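# Move three sand cores from the mould onto plywood

## Task

Remove three sand cores from the mould: the long core with the rounded nose, plus the two upright bladed cores standing in the mould half on the robot's right side. Set all three down on the plywood boards next to the mould and open the grippers so they rest there unheld. The two other cores must remain upright in the mould.

## Robot and tools

Robot: two arms, left_arm and right_arm, each with six joints and a parallel gripper. Joint order everywhere (rows, result lists): waist, shoulder, elbow, wrist pitch, wrist yaw, wrist roll, then the gripper. Stated joint ranges in rad: waist -2.618 to 3.054, shoulder 0.000 to 3.142, elbow 0.000 to 3.142, wrist pitch -1.571 to 1.571, wrist yaw -1.571 to 1.571, wrist roll -2.094 to 2.094. True ends may differ by up to 0.059 rad either way.

Frames: the scene frame has its origin at table-top height halfway between the nominal bases, +x pointing out over the table, +z up, and left_arm on the +y side (arm names do not match image sides). Calibrated bases: left_arm at (+0.031, +0.345, 0) m, quat_wxyz (+1.000, 0, 0, +0.008); right_arm at (+0.030, -0.335, 0) m, quat_wxyz (+1.000, 0, 0, -0.014). Each arm reports its hand pose in its own base frame; up is +z there too. Reported hand poses can be a few cm wrong, more when reaching far. The gripper's fingers point along its +z and close along its y; end_effector_position is the spot between the pads, about 1 cm short of the tips.

Row format (used by execute_actions and move): one flat list of 14 numbers, each in [-1, 1], always covering both arms: left_arm's six joint values then its opening, then right_arm's six then its opening. Joint values are offsets, not poses, measured from the Joint targets shown when the action (or move) begins, not from the previous row. Scale: 1.0 equals 2.224 rad for waist, shoulder and elbow and 8.485 rad for the three wrist joints, so small numbers go a long way on the wrist. Opening is absolute: +1 fully open, -1 closed; values between map to grip_measured readings. Sending 0 offsets for an arm re-sends its current targets; to leave a gripper unchanged, repeat its present opening (0 is a real half-open command).

execute_actions: actions = list of actions; each action is a table of up to 15 rows, one row per 1/30 s step, the last row held to fill 15 steps. cameras = list of names (omit/null/["all"] for all, [] for none). Empty actions just reports state. A call is rejected if an action is malformed or its first action would push a joint more than 0.059 rad beyond its range from the latest reported state; later over-range actions are rejected for both arms.

move: target = one 14-number row or a list of up to 15 rows, every row offset from the same starting Joint targets. All joints move together, so hands follow curved paths, with no avoidance of obstacles or the other arm. speed = rad/s for the joint travelling farthest, 0.01 to 12.57, default 0.5 (one value or one per target). blend = corner rounding in rad for lists. opening_speed = gripper command rate per second on the -1..+1 scale, at least 0.2; use a low value to close gently. blocking = false returns early while motion continues. Total path time is capped at 10 s. The result adds a move: line such as done, off_target (resting more than 0.035 rad away), moving, held or fault, and limits=held if steps were withheld. done does not prove contact or its absence.

wait: seconds 0 to 10; arms hold their last command, a running move continues. stop: brakes a running move (needs braking room). zoom_image: camera cam_left_wrist or cam_right_wrist, region [x0, y0, x1, y1] in pixels, top-left origin, at most 504 by 504, from that camera's latest image. finished_scene: scene = current scene number; ends it irreversibly, so only call it once the cores lie released on the boards.

Results: Joint positions (rad, then finger gap in m, 0.094 when fully open), Joint velocities ("within noise" when still), Joint targets (the base for your next offsets), Joint torques (include arm weight, have offsets; joints 1-3 wrap at ±28 N m), grip_measured (may read up to about 2.7 mm wide when empty, a few mm narrow on a held part), grip_effort_nm (motor effort, negative closing, not pad force). "joint sent to its limit" means a joint was clipped at its end; its absence proves nothing. "joint command not followed" means the clearance check altered targets. MOTOR HOT appears at 75 °C; at 90 °C the arm folds and idles; at 100 °C it goes limp.

Limits on motion: targets stay within 0.339 rad (big joints) or 2.2 rad (wrist) of measured angles, and are scaled back if the hand would be sent more than 200 mm away, so large jumps take several actions. Grippers squeeze hard (about 50-64 N per pad) once commanded roughly 0.05 below first-touch reading; release by commanding well above grip_measured.

Avoid: dropping cores, releasing while moving, fast impacts, pressing into the table or mould, toppling the two cores that stay, anything leaving the table, and any contact or grip between the two arms. Long stretched holds heat motors; to end a push, command targets back past the measured angles. Occasional external nudges may shift loose objects. Cameras: cam_left_wrist and cam_right_wrist, 896x504 each.

Each tool is called after ">>>" in YAML: its name, and indented under it one key for each argument.

## Session

>>> execute_actions:
  actions: []

Scene clock: 0.00 s.
left_arm: end_effector_position=(+0.3631, -0.0246, +0.2028) grip_measured=+1.000 grip_effort_nm=n/a end_effector_quat_wxyz=(+0.569, -0.059, +0.818, -0.064) | right_arm: end_effector_position=(+0.3464, +0.0127, +0.2781) grip_measured=+1.000 grip_effort_nm=n/a end_effector_quat_wxyz=(+0.512, -0.227, +0.829, +0.002)
Joint positions: left_arm=[-0.095 1.034 0.566 0.116 -0.051 -0.203 0.094] | right_arm=[-0.154 1.056 1.018 -0.499 -0.37 -0.476 0.094]
Joint velocities: within noise
Joint torques (N m): no reading
Heat: left arm: 32 °C; right arm: 36 °C.
Joint targets: left_arm=[-0.095 1.027 0.576 0.117 -0.051 -0.202] | right_arm=[-0.154 1.049 1.030 -0.497 -0.374 -0.475]
Tool commands: left_gripper/opening=+1.0 right_gripper/opening=+1.0

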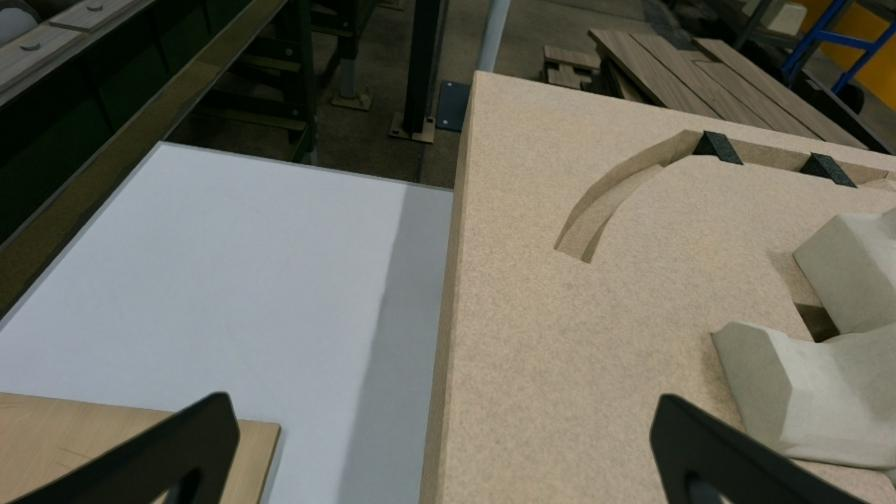

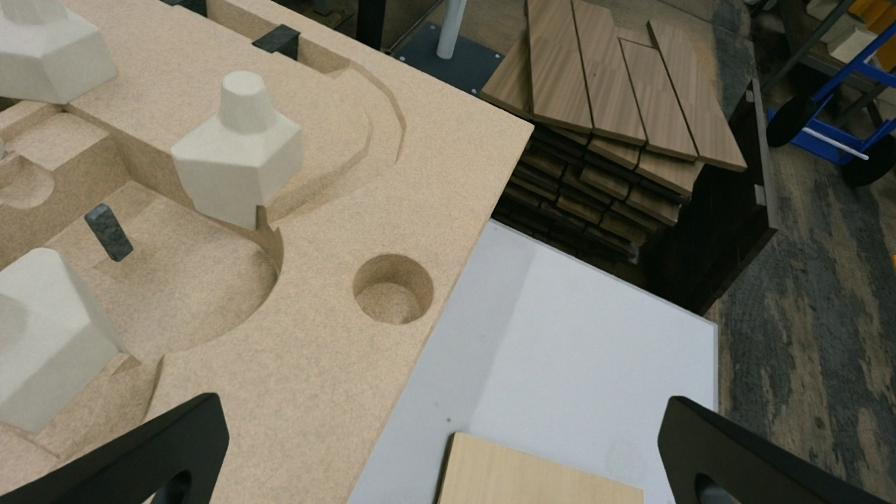

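>>> move:
  target: [-0.137,0.2576,0.595,-0.1906,0.006,0.0238,1,0.249,0.2478,0.391,-0.1182,0.0441,0.056,1]
  speed: 0.8

Scene clock: 24.33 s.
left_arm: end_effector_position=(+0.3065, -0.1249, +0.2782) grip_measured=+1.000 grip_effort_nm=0.027 end_effector_quat_wxyz=(+0.180, +0.188, +0.965, -0.033) | right_arm: end_effector_position=(+0.3065, +0.1306, +0.2758) grip_measured=+1.000 grip_effort_nm=0.022 end_effector_quat_wxyz=(+0.178, -0.198, +0.963, +0.038)
Joint positions: left_arm=[-0.394 1.586 1.875 -1.492 -0.007 -0.007 0.094] | right_arm=[0.397 1.592 1.871 -1.484 -0.006 -0.008 0.094]
Joint velocities: within noise
Joint torques (N m): left_arm=[-0.4 -4.41 6.42 1.08 0.11 0.01] | right_arm=[0.39 -4.71 7.24 0.51 0.05 0.05]
Heat: left arm: 36 °C; right arm: 39 °C.
Joint targets: left_arm=[-0.400 1.599 1.899 -1.500 0.000 0.000] | right_arm=[0.400 1.601 1.900 -1.500 0.000 0.000]
move: done

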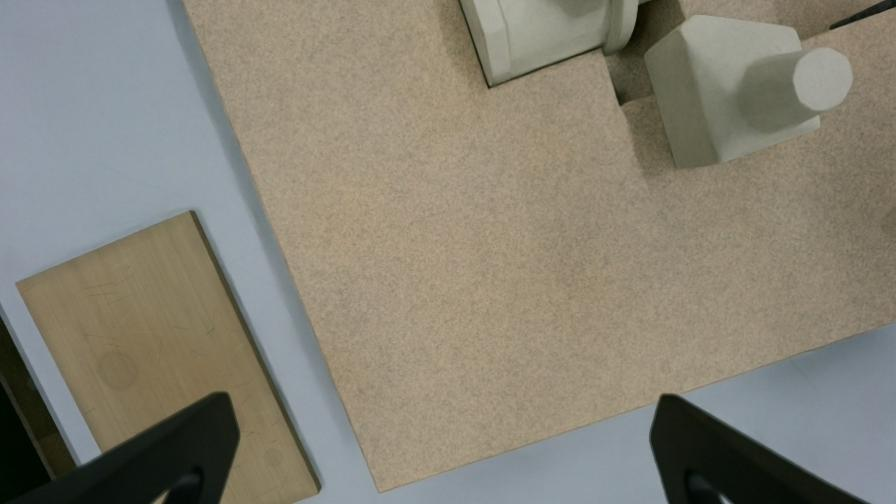

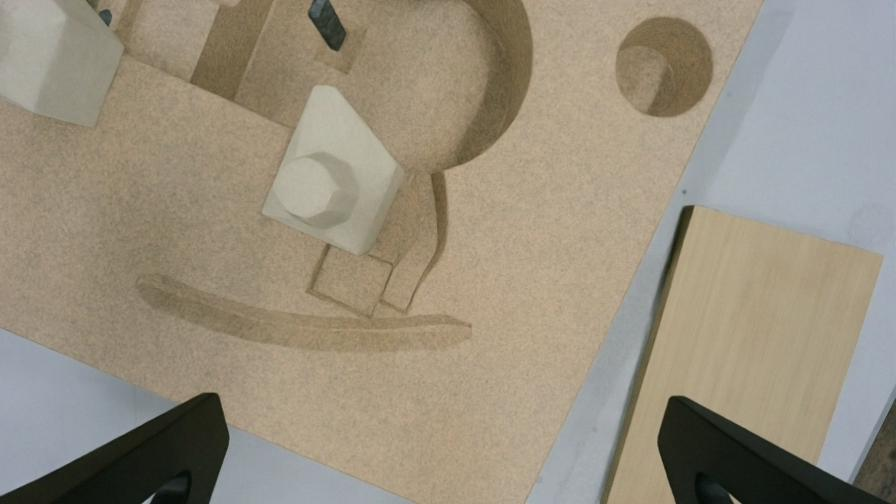

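>>> move:
  target: [-0.146,0.135,0.135,0,0,0,1,-0.12,0,0,0,0,0,1]
  speed: 0.8

>>> move:
  target: [0.146,-0.135,-0.135,0,0,0,1,0.255,0.135,0.135,0,0,0,1]
  speed: 0.8

Scene clock: 29.97 s.
left_arm: end_effector_position=(+0.3055, -0.2723, +0.2620) grip_measured=+1.000 grip_effort_nm=0.032 end_effector_quat_wxyz=(+0.166, +0.349, +0.920, -0.064) | right_arm: end_effector_position=(+0.3297, +0.0457, +0.2757) grip_measured=+1.000 grip_effort_nm=0.027 end_effector_quat_wxyz=(+0.181, -0.069, +0.981, +0.012)
Joint positions: left_arm=[-0.73 1.895 2.177 -1.496 0.001 -0.005 0.094] | right_arm=[0.135 1.592 1.871 -1.486 0 -0.006 0.094]
Joint velocities: within noise
Joint torques (N m): left_arm=[0.44 -7.56 6.35 1.08 0.01 0] | right_arm=[-0.16 -4.68 7.2 0.56 -0.01 0.04]
Heat: left arm: 35 °C; right arm: 38 °C.
Joint targets: left_arm=[-0.725 1.899 2.200 -1.500 -0.001 0.000] | right_arm=[0.133 1.601 1.900 -1.500 0.000 0.001]
move: done

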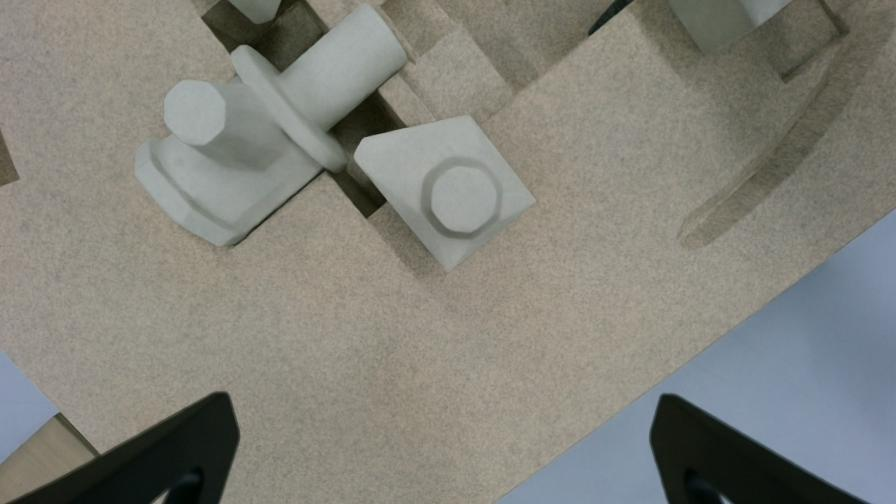

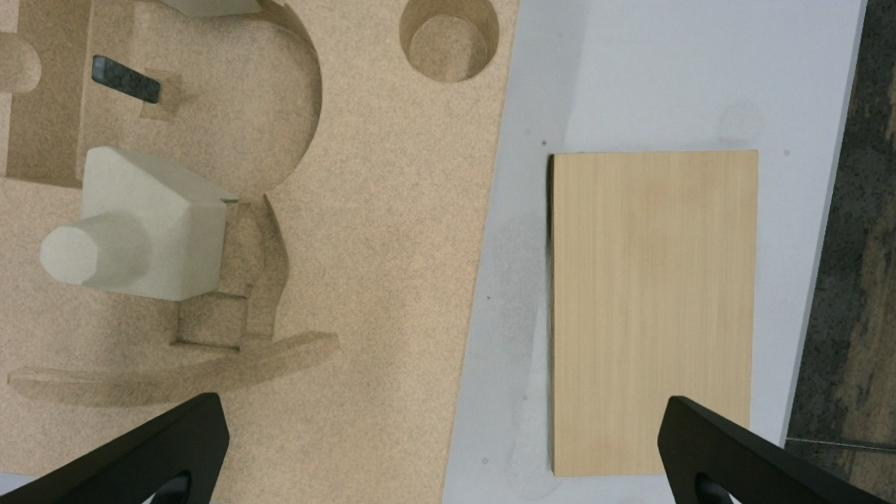

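Scene clock: 31.33 s.
left_arm: end_effector_position=(+0.3116, -0.1324, +0.2750) grip_measured=+1.000 grip_effort_nm=0.027 end_effector_quat_wxyz=(+0.172, +0.195, +0.965, -0.036) | right_arm: end_effector_position=(+0.3105, +0.2669, +0.2615) grip_measured=+1.000 grip_effort_nm=0.022 end_effector_quat_wxyz=(+0.167, -0.343, +0.922, +0.063)
Joint positions: left_arm=[-0.404 1.624 1.907 -1.5 0.001 -0.005 0.094] | right_arm=[0.706 1.893 2.172 -1.492 -0.003 -0.005 0.094]
Joint velocities: within noise
Joint torques (N m): left_arm=[0.27 -7.56 3.67 1.12 -0.01 -0.02] | right_arm=[-0.53 -7.24 7.13 0.6 0.02 0.03]
Heat: left arm: 35 °C; right arm: 38 °C.
Joint targets: left_arm=[-0.400 1.599 1.900 -1.500 0.000 -0.001] | right_arm=[0.701 1.901 2.200 -1.499 0.000 0.001]
move: done

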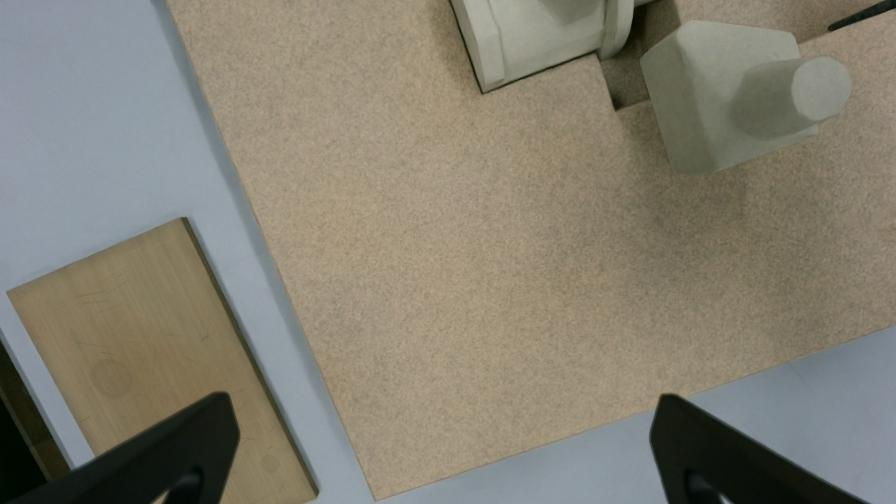

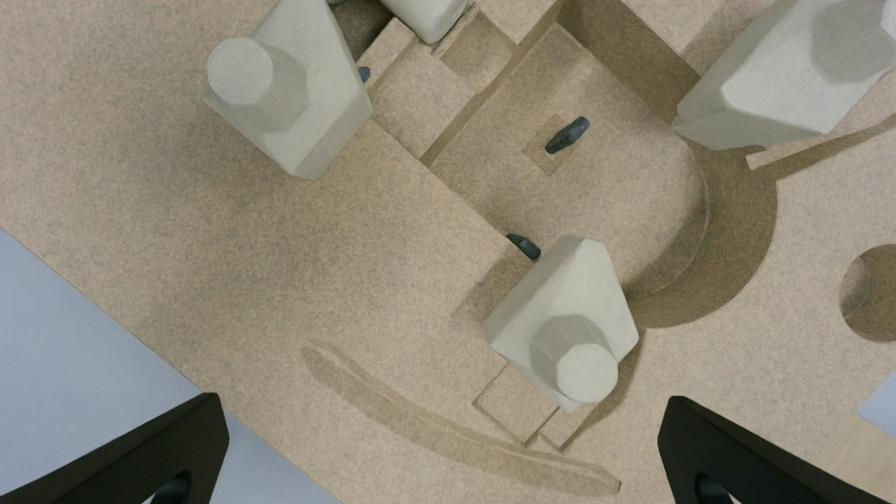

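>>> move:
  target: [-0.067,0.18,0.225,-0.0083,0,0,1,-0.158,0.045,0.09,-0.0083,0,0,1]
  speed: 0.8

Scene clock: 62.10 s.
left_arm: end_effector_position=(+0.3656, -0.2213, +0.2801) grip_measured=+1.000 grip_effort_nm=0.027 end_effector_quat_wxyz=(+0.192, +0.262, +0.944, -0.055) | right_arm: end_effector_position=(+0.4022, +0.1463, +0.2798) grip_measured=+1.000 grip_effort_nm=0.022 end_effector_quat_wxyz=(+0.197, -0.171, +0.965, +0.034)
Joint positions: left_arm=[-0.546 1.987 2.377 -1.56 0.001 -0.005 0.094] | right_arm=[0.347 1.986 2.373 -1.555 0 -0.005 0.094]
Joint velocities: within noise
Joint torques (N m): left_arm=[-0.2 -7.42 5.97 1.11 0.05 0] | right_arm=[0.23 -7.12 6.82 0.56 0 0.03]
Heat: left arm: 33 °C; right arm: 39 °C.
Joint targets: left_arm=[-0.549 2.000 2.400 -1.568 0.000 0.000] | right_arm=[0.349 2.001 2.400 -1.570 0.000 0.001]
joint sent to its limit (left arm) — the wrist pitch, lower limit.
move: done

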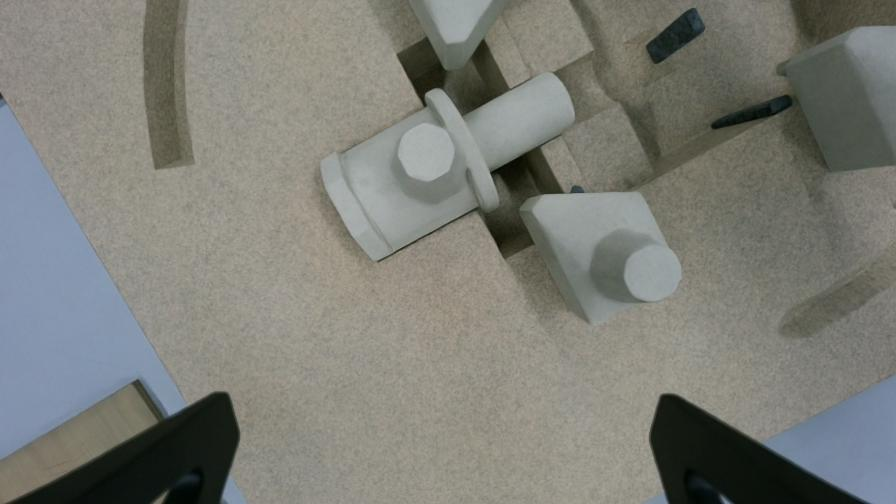

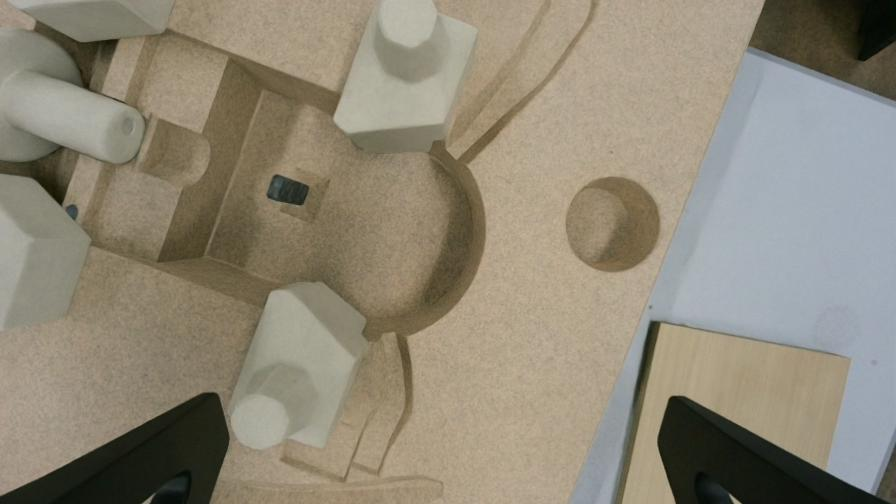

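>>> move:
  target: [0.157,0,0,0.0,0,0,1,0.0931,-0.0976,-0.1866,0.0213,0,0,0.4]
  speed: 0.8

>>> zoom_image:
  camera: "cam_right_wrist"
  region: [192, 0, 696, 504]

Scene clock: 100.67 s.
left_arm: end_effector_position=(+0.4192, -0.0820, +0.2800) grip_measured=+1.000 grip_effort_nm=0.032 end_effector_quat_wxyz=(+0.198, +0.093, +0.976, -0.019) | right_arm: end_effector_position=(+0.3371, +0.2099, +0.2438) grip_measured=+0.403 grip_effort_nm=-0.125 end_effector_quat_wxyz=(+0.164, -0.272, +0.947, +0.046)
Joint positions: left_arm=[-0.196 1.987 2.377 -1.561 -0.001 -0.005 0.094] | right_arm=[0.555 1.814 1.994 -1.408 0 -0.005 0.066]
Joint velocities: within noise
Joint torques (N m): left_arm=[-0.28 -7.47 6.04 1.11 0.03 0] | right_arm=[0.06 -9.85 4.52 0.84 -0.02 0.03]
Heat: left arm: 37 °C; right arm: 36 °C.
Joint targets: left_arm=[-0.200 2.000 2.400 -1.568 0.000 -0.001] | right_arm=[0.556 1.784 1.985 -1.390 0.000 0.001]
move: done

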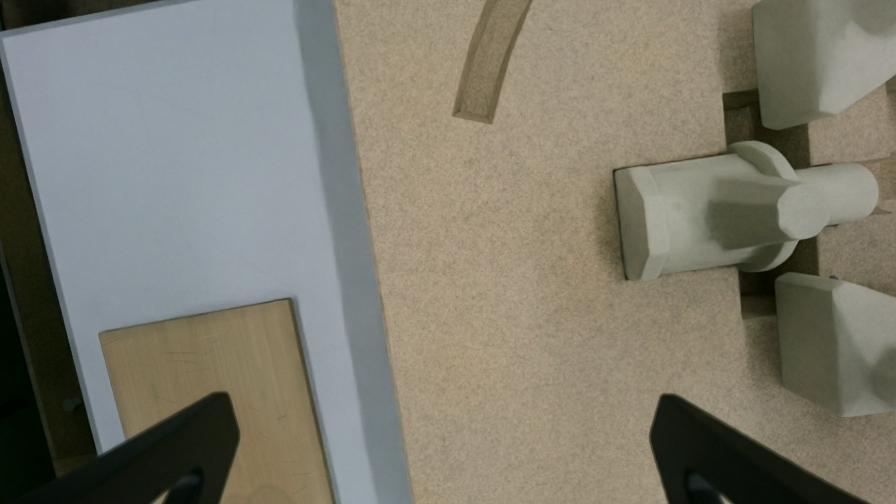

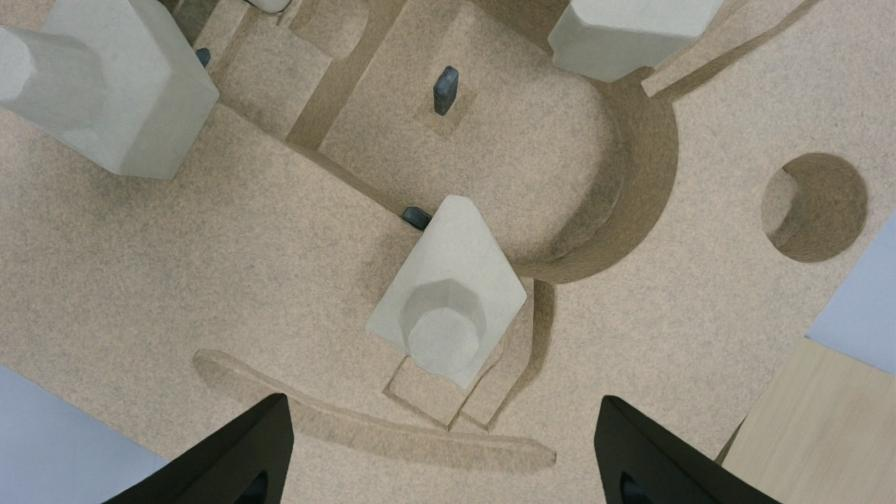

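Scaled by 1.000.

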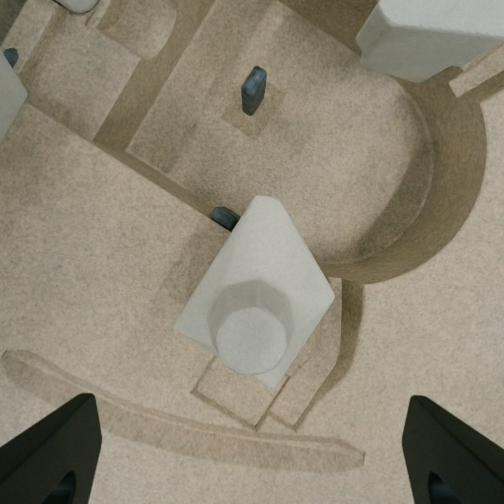

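>>> move:
  target: [0,0,0,0,0,0,1,0,-0.049,-0.2271,0.0463,0,0,0.4]
  speed: 0.5

Scene clock: 106.10 s.
left_arm: end_effector_position=(+0.4192, -0.0820, +0.2800) grip_measured=+1.000 grip_effort_nm=0.022 end_effector_quat_wxyz=(+0.198, +0.093, +0.976, -0.019) | right_arm: end_effector_position=(+0.3303, +0.2057, +0.1494) grip_measured=+0.403 grip_effort_nm=-0.120 end_effector_quat_wxyz=(+0.158, -0.272, +0.948, +0.044)
Joint positions: left_arm=[-0.196 1.987 2.377 -1.561 -0.001 -0.005 0.094] | right_arm=[0.555 1.709 1.486 -1.017 0 -0.005 0.066]
Joint velocities: within noise
Joint torques (N m): left_arm=[-0.25 -7.42 6.01 1.11 0.05 0.01] | right_arm=[0.14 -9.84 5.22 0.81 -0.02 0.03]
Heat: left arm: 37 °C; right arm: 39 °C.
Joint targets: left_arm=[-0.200 2.000 2.400 -1.568 0.000 -0.001] | right_arm=[0.556 1.675 1.480 -0.997 0.000 0.001]
move: done

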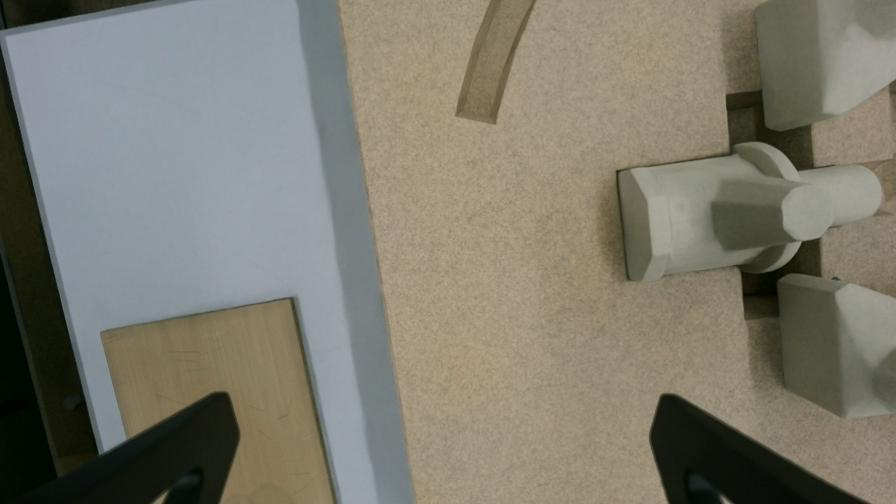

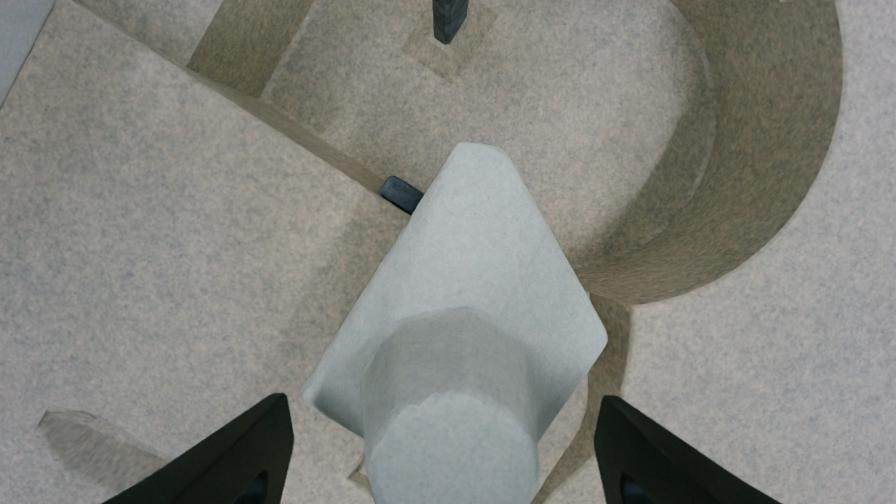

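>>> move:
  target: [0,0,0,0,0,0,1,0,-0.0112,0,0.0,0,0,0.4]
  speed: 0.5
  cameras: []

>>> move:
  target: [0,0,0,0,0,0,1,0,0,0,0,0,0,-0.7]
  opening_speed: 0.6
  cameras: ["cam_right_wrist"]

Scene clock: 110.67 s.
left_arm: end_effector_position=(+0.4192, -0.0820, +0.2800) grip_measured=+1.000 grip_effort_nm=0.037 end_effector_quat_wxyz=(+0.198, +0.093, +0.976, -0.019) | right_arm: end_effector_position=(+0.3298, +0.2053, +0.1599) grip_measured=+0.403 grip_effort_nm=-0.125 end_effector_quat_wxyz=(+0.173, -0.272, +0.946, +0.048)
Joint positions: left_arm=[-0.196 1.987 2.377 -1.561 -0.001 -0.005 0.094] | right_arm=[0.555 1.681 1.486 -1.016 0 -0.005 0.066]
Joint velocities: within noise
Joint torques (N m): left_arm=[-0.1 -7.51 5.98 1.12 0.06 0] | right_arm=[0.12 -9.39 5.24 0.85 -0.01 0.03]
Heat: left arm: 37 °C; right arm: 40 °C.
Joint targets: left_arm=[-0.200 2.000 2.400 -1.568 0.000 -0.001] | right_arm=[0.556 1.650 1.480 -0.997 0.000 0.001]
move: done
No camera images: "cameras" was empty.

Scene clock: 112.70 s.
left_arm: end_effector_position=(+0.4192, -0.0820, +0.2800) grip_measured=+1.000 grip_effort_nm=0.032 end_effector_quat_wxyz=(+0.198, +0.093, +0.976, -0.019) | right_arm: end_effector_position=(+0.3299, +0.2055, +0.1600) grip_measured=-0.381 grip_effort_nm=-1.004 end_effector_quat_wxyz=(+0.173, -0.272, +0.945, +0.049)
Joint positions: left_arm=[-0.196 1.987 2.377 -1.561 -0.001 -0.005 0.094] | right_arm=[0.555 1.681 1.486 -1.015 0 -0.005 0.029]
Joint velocities: within noise
Joint torques (N m): left_arm=[-0.29 -7.5 6.05 1.13 0.05 -0.01] | right_arm=[0.17 -9.37 5.22 0.85 0 0.03]
Heat: left arm: 37 °C; right arm: 40 °C.
Joint targets: left_arm=[-0.200 2.000 2.400 -1.568 0.000 -0.001] | right_arm=[0.556 1.650 1.480 -0.996 0.000 0.001]
move: done
Images, in order (width x height): cam_right_wrist 896x504.

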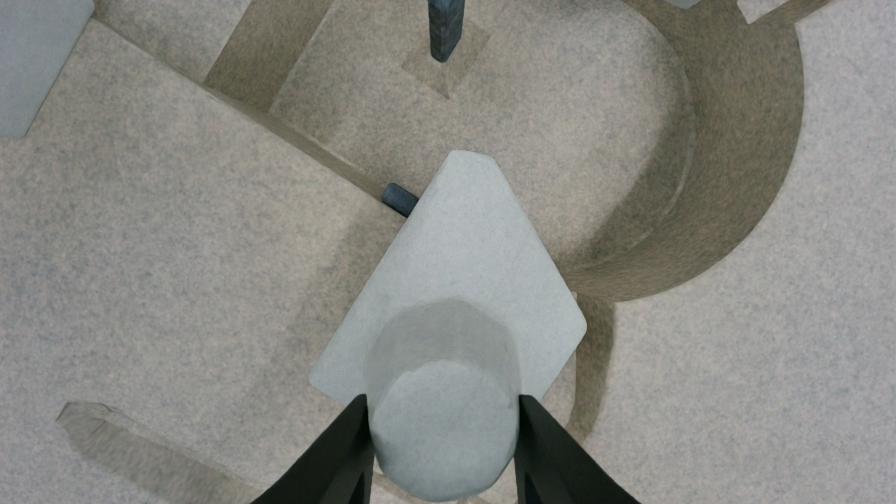

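>>> move:
  target:
    - [0,0,0,0,0,0,1,0,0.0112,0.0652,-0.0146,0,0,-0.7]
    - [0,0,0,0,0,0,1,0,0.027,0.1371,-0.0299,0,0,-0.7]
    - [0,0,0,0,0,0,1,0,0.0472,0.2046,-0.0435,0,0,-0.7]
    - [0,0,0,0,0,0,1,0,0.0719,0.2833,-0.0576,0,0,-0.7]
  speed: 0.3
  blend: 0.03

Scene clock: 125.07 s.
left_arm: end_effector_position=(+0.4192, -0.0820, +0.2800) grip_measured=+1.000 grip_effort_nm=0.037 end_effector_quat_wxyz=(+0.198, +0.093, +0.976, -0.019) | right_arm: end_effector_position=(+0.3256, +0.2028, +0.2607) grip_measured=-0.381 grip_effort_nm=-1.009 end_effector_quat_wxyz=(+0.157, -0.272, +0.948, +0.044)
Joint positions: left_arm=[-0.196 1.987 2.377 -1.561 -0.001 -0.005 0.094] | right_arm=[0.555 1.808 2.067 -1.501 0 -0.005 0.029]
Joint velocities: within noise
Joint torques (N m): left_arm=[-0.21 -7.41 5.97 1.11 0.04 -0.02] | right_arm=[0.17 -7.06 8.43 0.8 -0.01 0.03]
Heat: left arm: 37 °C; right arm: 41 °C.
Joint targets: left_arm=[-0.200 2.000 2.400 -1.568 0.000 -0.001] | right_arm=[0.556 1.810 2.110 -1.485 0.000 0.001]
move: off_target (right_arm); right_arm: the elbow is farthest, 0.043 rad from its target

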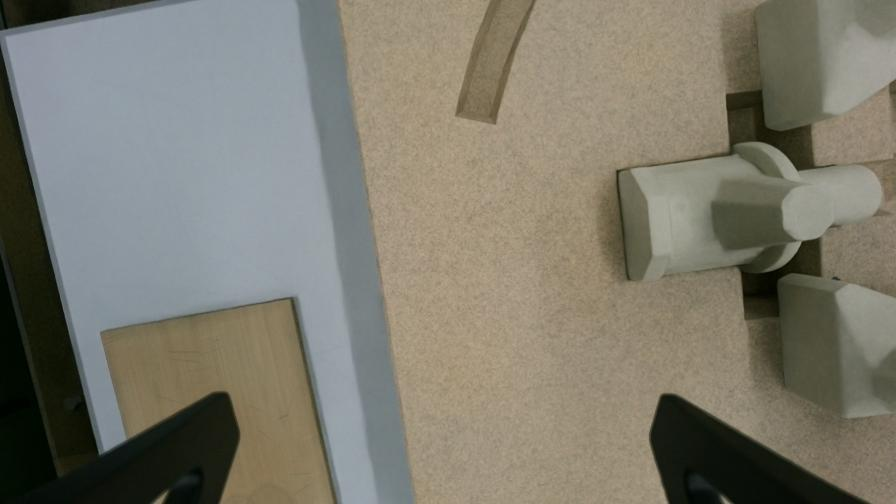

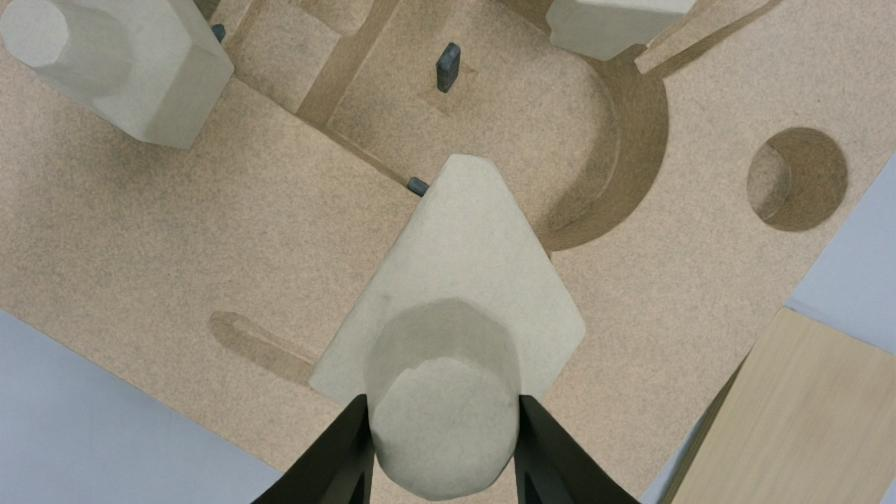

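>>> move:
  target:
    - [0,-0.6526,-0.8077,0.1547,0,0,1,0,0,0,0,0,0,-0.7]
    - [-0.3557,-0.6526,-0.8077,0.1547,0,0,1,0,0,0,0,0,0,-0.7]
  speed: 0.8

Scene clock: 134.77 s.
left_arm: end_effector_position=(+0.1562, -0.2326, +0.2753) grip_measured=+1.000 grip_effort_nm=0.022 end_effector_quat_wxyz=(+0.548, +0.368, +0.691, -0.295) | right_arm: end_effector_position=(+0.3253, +0.2026, +0.2605) grip_measured=-0.381 grip_effort_nm=-1.004 end_effector_quat_wxyz=(+0.157, -0.272, +0.948, +0.044)
Joint positions: left_arm=[-0.983 0.56 0.611 -0.278 0 -0.004 0.094] | right_arm=[0.555 1.808 2.067 -1.503 0 -0.005 0.029]
Joint velocities: within noise
Joint torques (N m): left_arm=[-0.55 -0.08 5.08 2.45 0.03 -0.03] | right_arm=[0.14 -7.04 8.42 0.78 0 0.03]
Heat: left arm: 37 °C; right arm: 40 °C.
Joint targets: left_arm=[-0.991 0.548 0.603 -0.255 0.000 -0.001] | right_arm=[0.556 1.810 2.110 -1.485 0.000 0.001]
move: off_target (right_arm); right_arm: the elbow is farthest, 0.043 rad from its target

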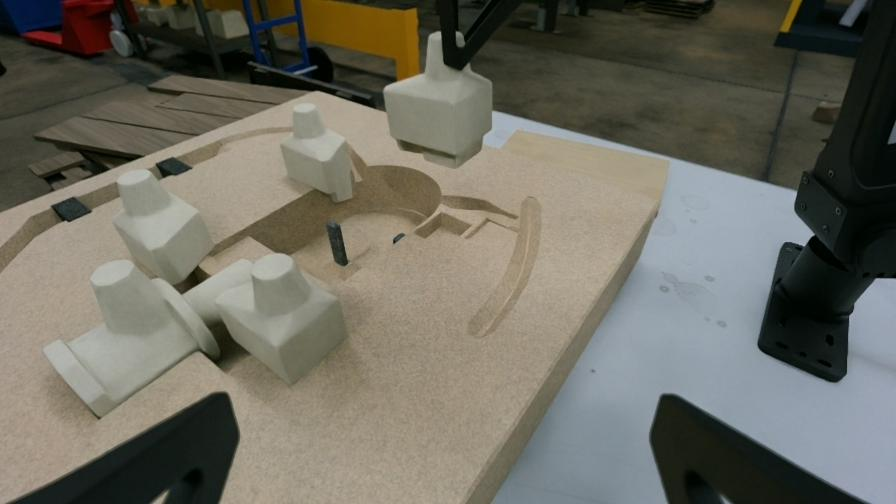

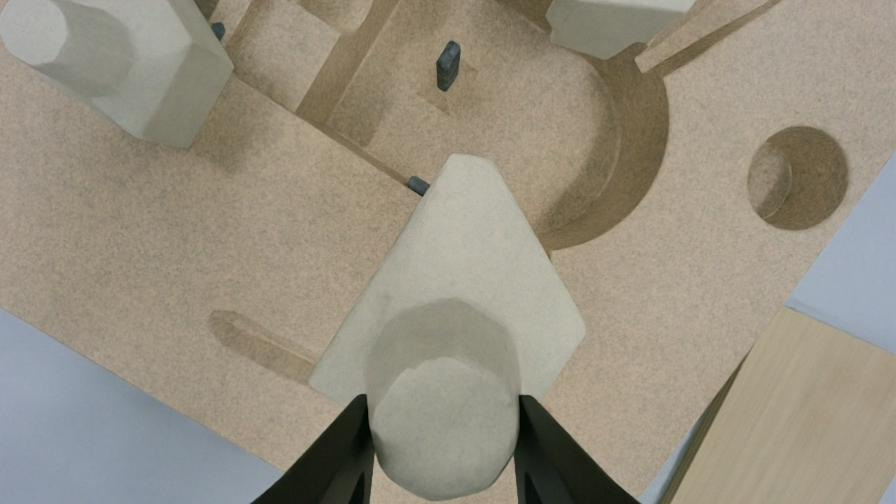

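>>> zoom_image:
  camera: "cam_left_wrist"
  region: [260, 10, 560, 210]

Scaled by 1.680.

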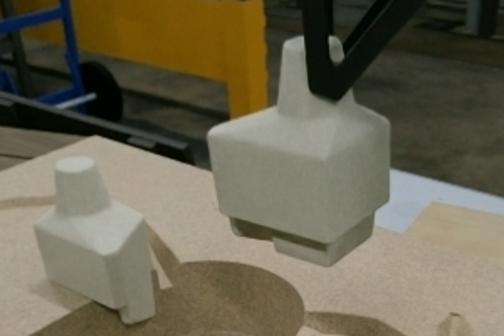

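>>> move:
  target: [0,0,0,0,0,0,1,-0.2248,0,0,0,-0.1179,0,-0.7]
  speed: 0.6

>>> zoom_image:
  camera: "cam_left_wrist"
  region: [300, 0, 700, 220]

Scene clock: 145.80 s.
left_arm: end_effector_position=(+0.1562, -0.2326, +0.2754) grip_measured=+1.000 grip_effort_nm=0.022 end_effector_quat_wxyz=(+0.548, +0.368, +0.691, -0.295) | right_arm: end_effector_position=(+0.3517, +0.1635, +0.3276) grip_measured=-0.382 grip_effort_nm=-1.004 end_effector_quat_wxyz=(+0.133, -0.098, +0.881, +0.444)
Joint positions: left_arm=[-0.983 0.56 0.611 -0.277 0 -0.004 0.094] | right_arm=[0.057 1.808 2.067 -1.503 -0.924 -0.002 0.029]
Joint velocities: within noise
Joint torques (N m): left_arm=[-0.58 -0.23 5.09 2.44 0.03 0] | right_arm=[0.02 -6.95 8.34 0.72 -1.11 -0.01]
Heat: left arm: 34 °C; right arm: 40 °C.
Joint targets: left_arm=[-0.991 0.548 0.603 -0.255 0.000 -0.001] | right_arm=[0.056 1.810 2.110 -1.485 -1.000 0.001]
move: off_target (right_arm); right_arm: the wrist yaw is farthest, 0.076 rad from its target

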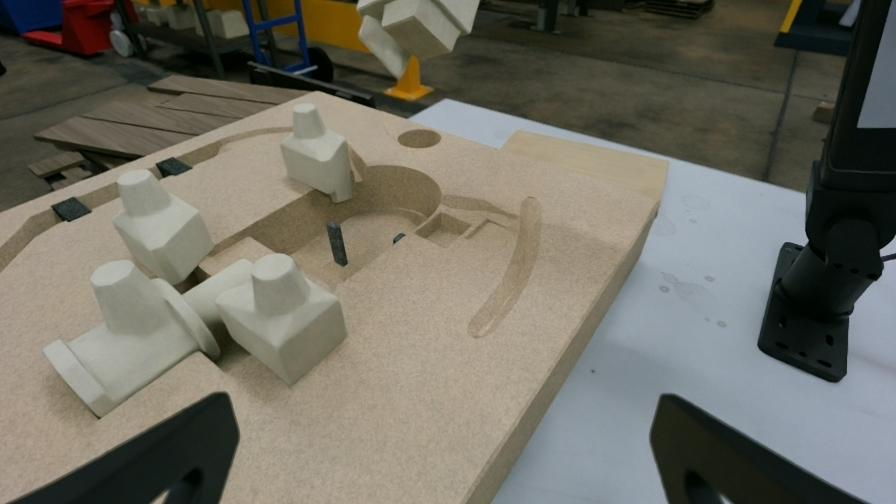

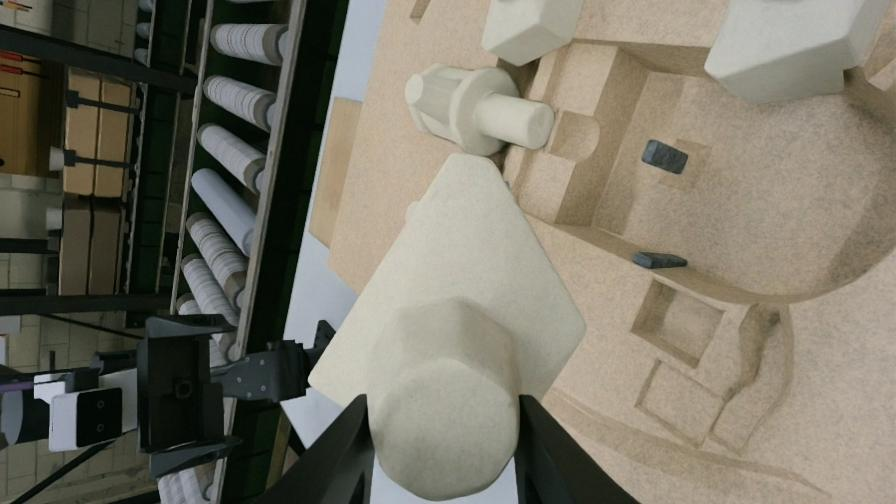

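Scaled by 1.260.

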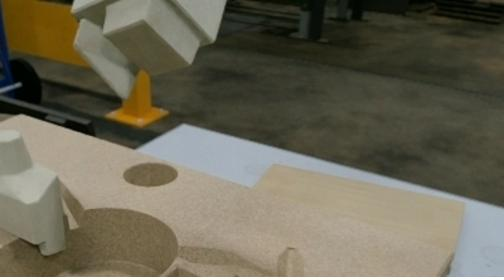

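>>> move:
  target: [0,0,0,0.035,0,0,1,0,0,0,0,0,0,-0.7]
  speed: 0.6
  cameras: ["cam_left_wrist"]

>>> zoom_image:
  camera: "cam_left_wrist"
  region: [300, 60, 560, 260]

Scene clock: 150.07 s.
left_arm: end_effector_position=(+0.1595, -0.2375, +0.3477) grip_measured=+1.000 grip_effort_nm=0.022 end_effector_quat_wxyz=(+0.643, +0.321, +0.603, -0.346) | right_arm: end_effector_position=(+0.3516, +0.1637, +0.3277) grip_measured=-0.382 grip_effort_nm=-1.004 end_effector_quat_wxyz=(+0.133, -0.099, +0.881, +0.444)
Joint positions: left_arm=[-0.983 0.56 0.611 0.016 0 -0.004 0.094] | right_arm=[0.057 1.808 2.067 -1.503 -0.925 -0.002 0.029]
Joint velocities: within noise
Joint torques (N m): left_arm=[-0.57 -0.14 4.97 2.48 0.03 0] | right_arm=[-0.06 -6.95 8.32 0.72 -1.11 -0.01]
Heat: left arm: 35 °C; right arm: 40 °C.
Joint targets: left_arm=[-0.991 0.548 0.603 0.042 0.000 -0.001] | right_arm=[0.056 1.810 2.110 -1.485 -1.000 0.000]
move: off_target (right_arm); right_arm: the wrist yaw is farthest, 0.075 rad from its target
Images, in order (width x height): cam_left_wrist 896x504.

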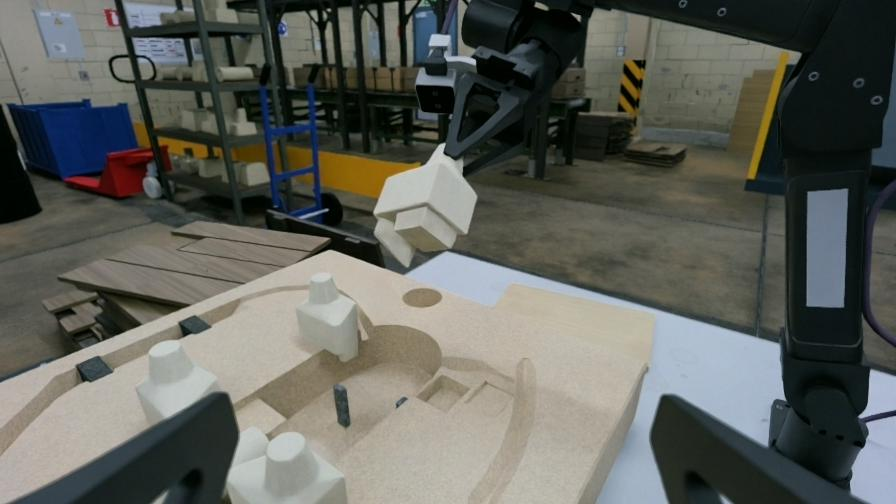

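Scaled by 1.938.

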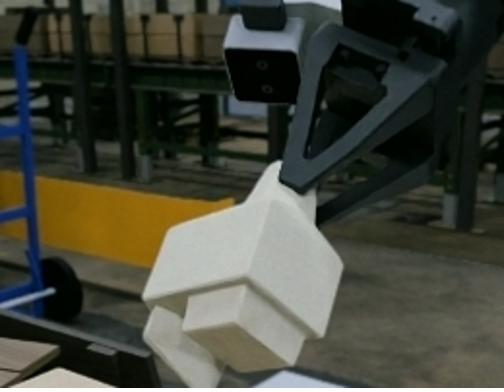

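>>> move:
  target: [0,0,0,0,0,0,1,0,0,0,0,0,0.14,-0.7]
  speed: 1
  cameras: ["cam_left_wrist"]

>>> zoom_image:
  camera: "cam_left_wrist"
  region: [330, 100, 530, 300]

>>> move:
  target: [0,0,0,0,0,0,1,0,0,0,0,0,-0.28,-0.7]
  speed: 1
  cameras: ["cam_left_wrist"]

>>> zoom_image:
  camera: "cam_left_wrist"
  region: [330, 100, 530, 300]

Scene clock: 156.77 s.
left_arm: end_effector_position=(+0.1595, -0.2375, +0.3479) grip_measured=+1.000 grip_effort_nm=0.032 end_effector_quat_wxyz=(+0.643, +0.321, +0.603, -0.346) | right_arm: end_effector_position=(+0.3515, +0.1638, +0.3279) grip_measured=-0.382 grip_effort_nm=-1.009 end_effector_quat_wxyz=(-0.136, +0.406, +0.787, +0.444)
Joint positions: left_arm=[-0.983 0.56 0.611 0.017 0 -0.004 0.094] | right_arm=[0.057 1.808 2.067 -1.503 -0.926 1.174 0.029]
Joint velocities: within noise
Joint torques (N m): left_arm=[-0.51 -0.14 5.09 2.46 0 -0.01] | right_arm=[-0.08 -6.97 8.34 0.73 -1.1 0.06]
Heat: left arm: 36 °C; right arm: 40 °C.
Joint targets: left_arm=[-0.991 0.548 0.603 0.041 0.000 -0.001] | right_arm=[0.056 1.810 2.110 -1.485 -1.000 1.188]
move: off_target (right_arm); right_arm: the wrist yaw is farthest, 0.074 rad from its target
Images, in order (width x height): cam_left_wrist 896x504.

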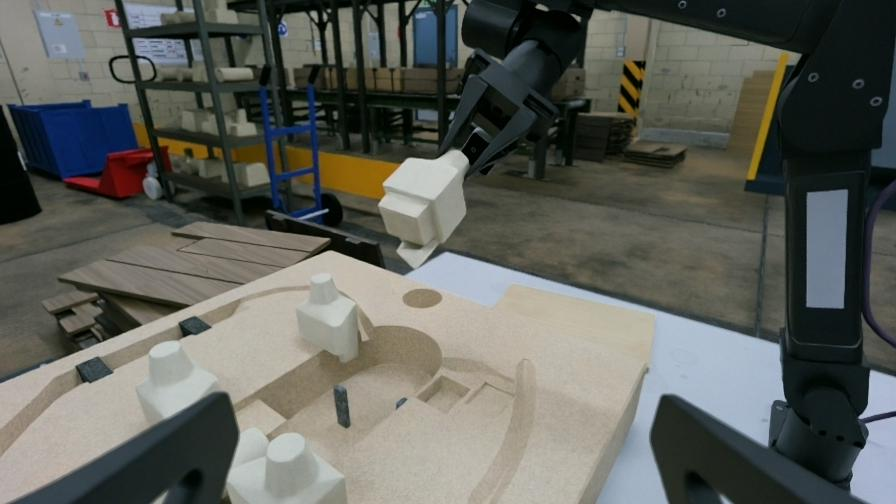

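Scaled by 2.520.

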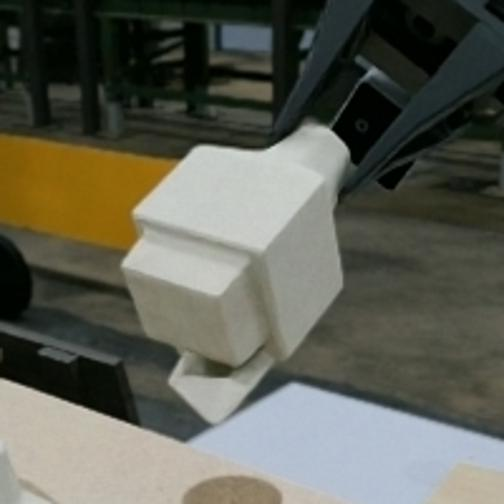

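Scene clock: 160.10 s.
left_arm: end_effector_position=(+0.1595, -0.2375, +0.3479) grip_measured=+1.000 grip_effort_nm=0.022 end_effector_quat_wxyz=(+0.643, +0.321, +0.603, -0.346) | right_arm: end_effector_position=(+0.3515, +0.1638, +0.3279) grip_measured=-0.383 grip_effort_nm=-1.004 end_effector_quat_wxyz=(+0.356, -0.568, +0.680, +0.297)
Joint positions: left_arm=[-0.983 0.56 0.611 0.017 0 -0.004 0.094] | right_arm=[0.057 1.808 2.067 -1.503 -0.927 -1.171 0.029]
Joint velocities: within noise
Joint torques (N m): left_arm=[-0.59 -0.09 5.07 2.46 0.01 -0.03] | right_arm=[-0.06 -6.95 8.34 0.72 -1.09 -0.21]
Heat: left arm: 36 °C; right arm: 40 °C.
Joint targets: left_arm=[-0.991 0.548 0.603 0.041 0.000 -0.001] | right_arm=[0.056 1.810 2.110 -1.485 -1.000 -1.187]
move: off_target (right_arm); right_arm: the wrist yaw is farthest, 0.073 rad from its target
Images, in order (width x height): cam_left_wrist 896x504.

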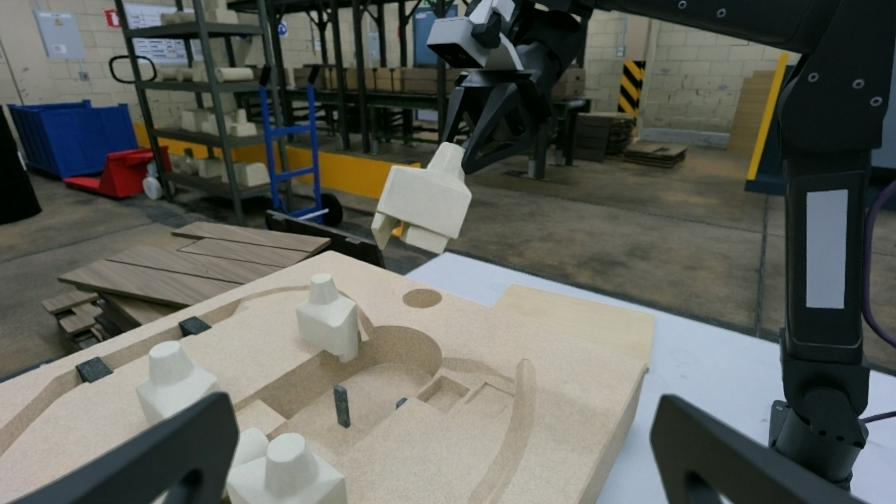

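Scaled by 2.520.

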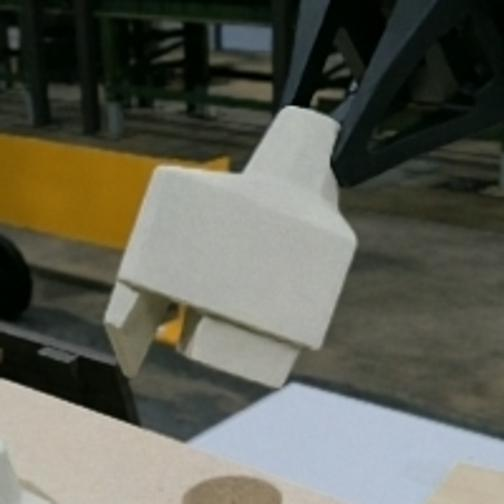

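>>> move:
  target: [-0.1326,0.0661,-0.1767,0.0876,0,0,1,-0.2248,-0.2158,-0.2563,0.0112,0.1179,0.14,-0.7]
  speed: 0.7

Scene clock: 186.70 s.
left_arm: end_effector_position=(+0.0877, -0.2878, +0.2991) grip_measured=+1.000 grip_effort_nm=0.032 end_effector_quat_wxyz=(+0.642, +0.356, +0.481, -0.479) | right_arm: end_effector_position=(+0.2464, -0.1137, +0.2417) grip_measured=-0.382 grip_effort_nm=-1.009 end_effector_quat_wxyz=(+0.150, +0.212, +0.965, -0.031)
Joint positions: left_arm=[-1.278 0.695 0.218 0.764 0 -0.004 0.094] | right_arm=[-0.44 1.363 1.537 -1.438 -0.007 -0.008 0.029]
Joint velocities: within noise
Joint torques (N m): left_arm=[-0.49 0.06 5.04 2.29 0.03 -0.01] | right_arm=[-0.21 -6.38 5.34 1.07 0.04 0.07]
Heat: left arm: 38 °C; right arm: 40 °C.
Joint targets: left_arm=[-1.286 0.695 0.210 0.785 0.000 -0.001] | right_arm=[-0.444 1.330 1.540 -1.390 0.000 0.000]
move: off_target (right_arm); right_arm: the wrist pitch is farthest, 0.048 rad from its target

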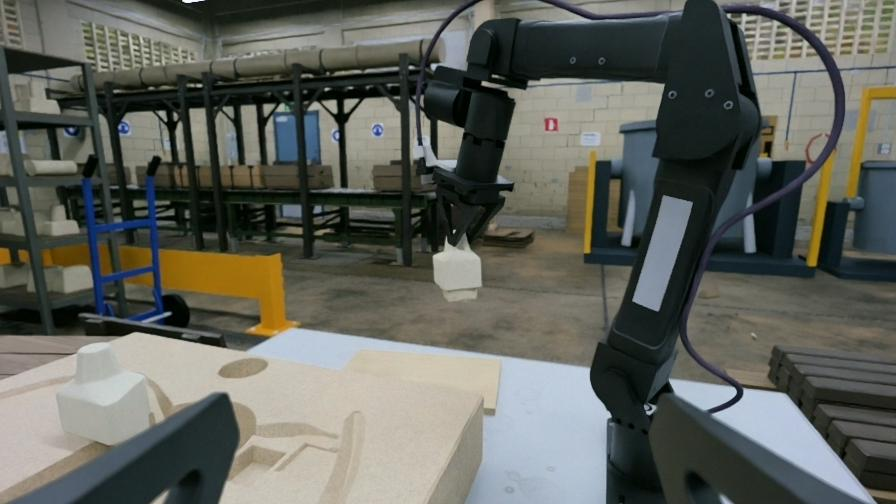

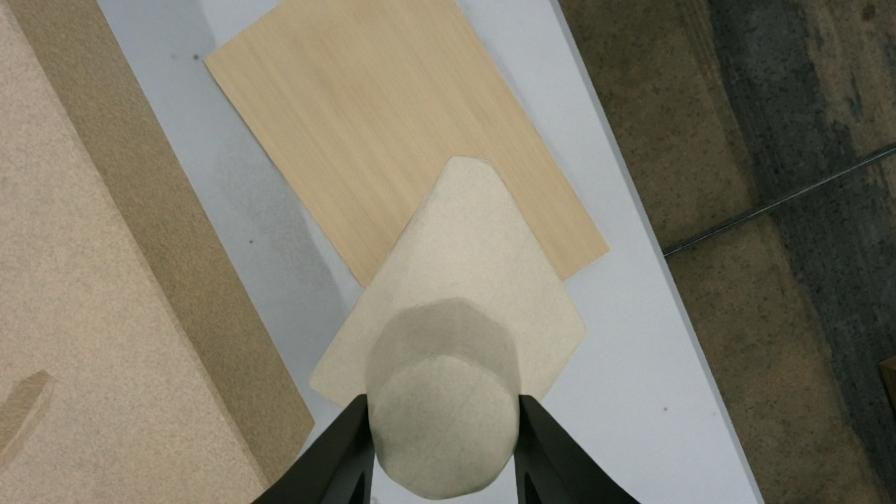

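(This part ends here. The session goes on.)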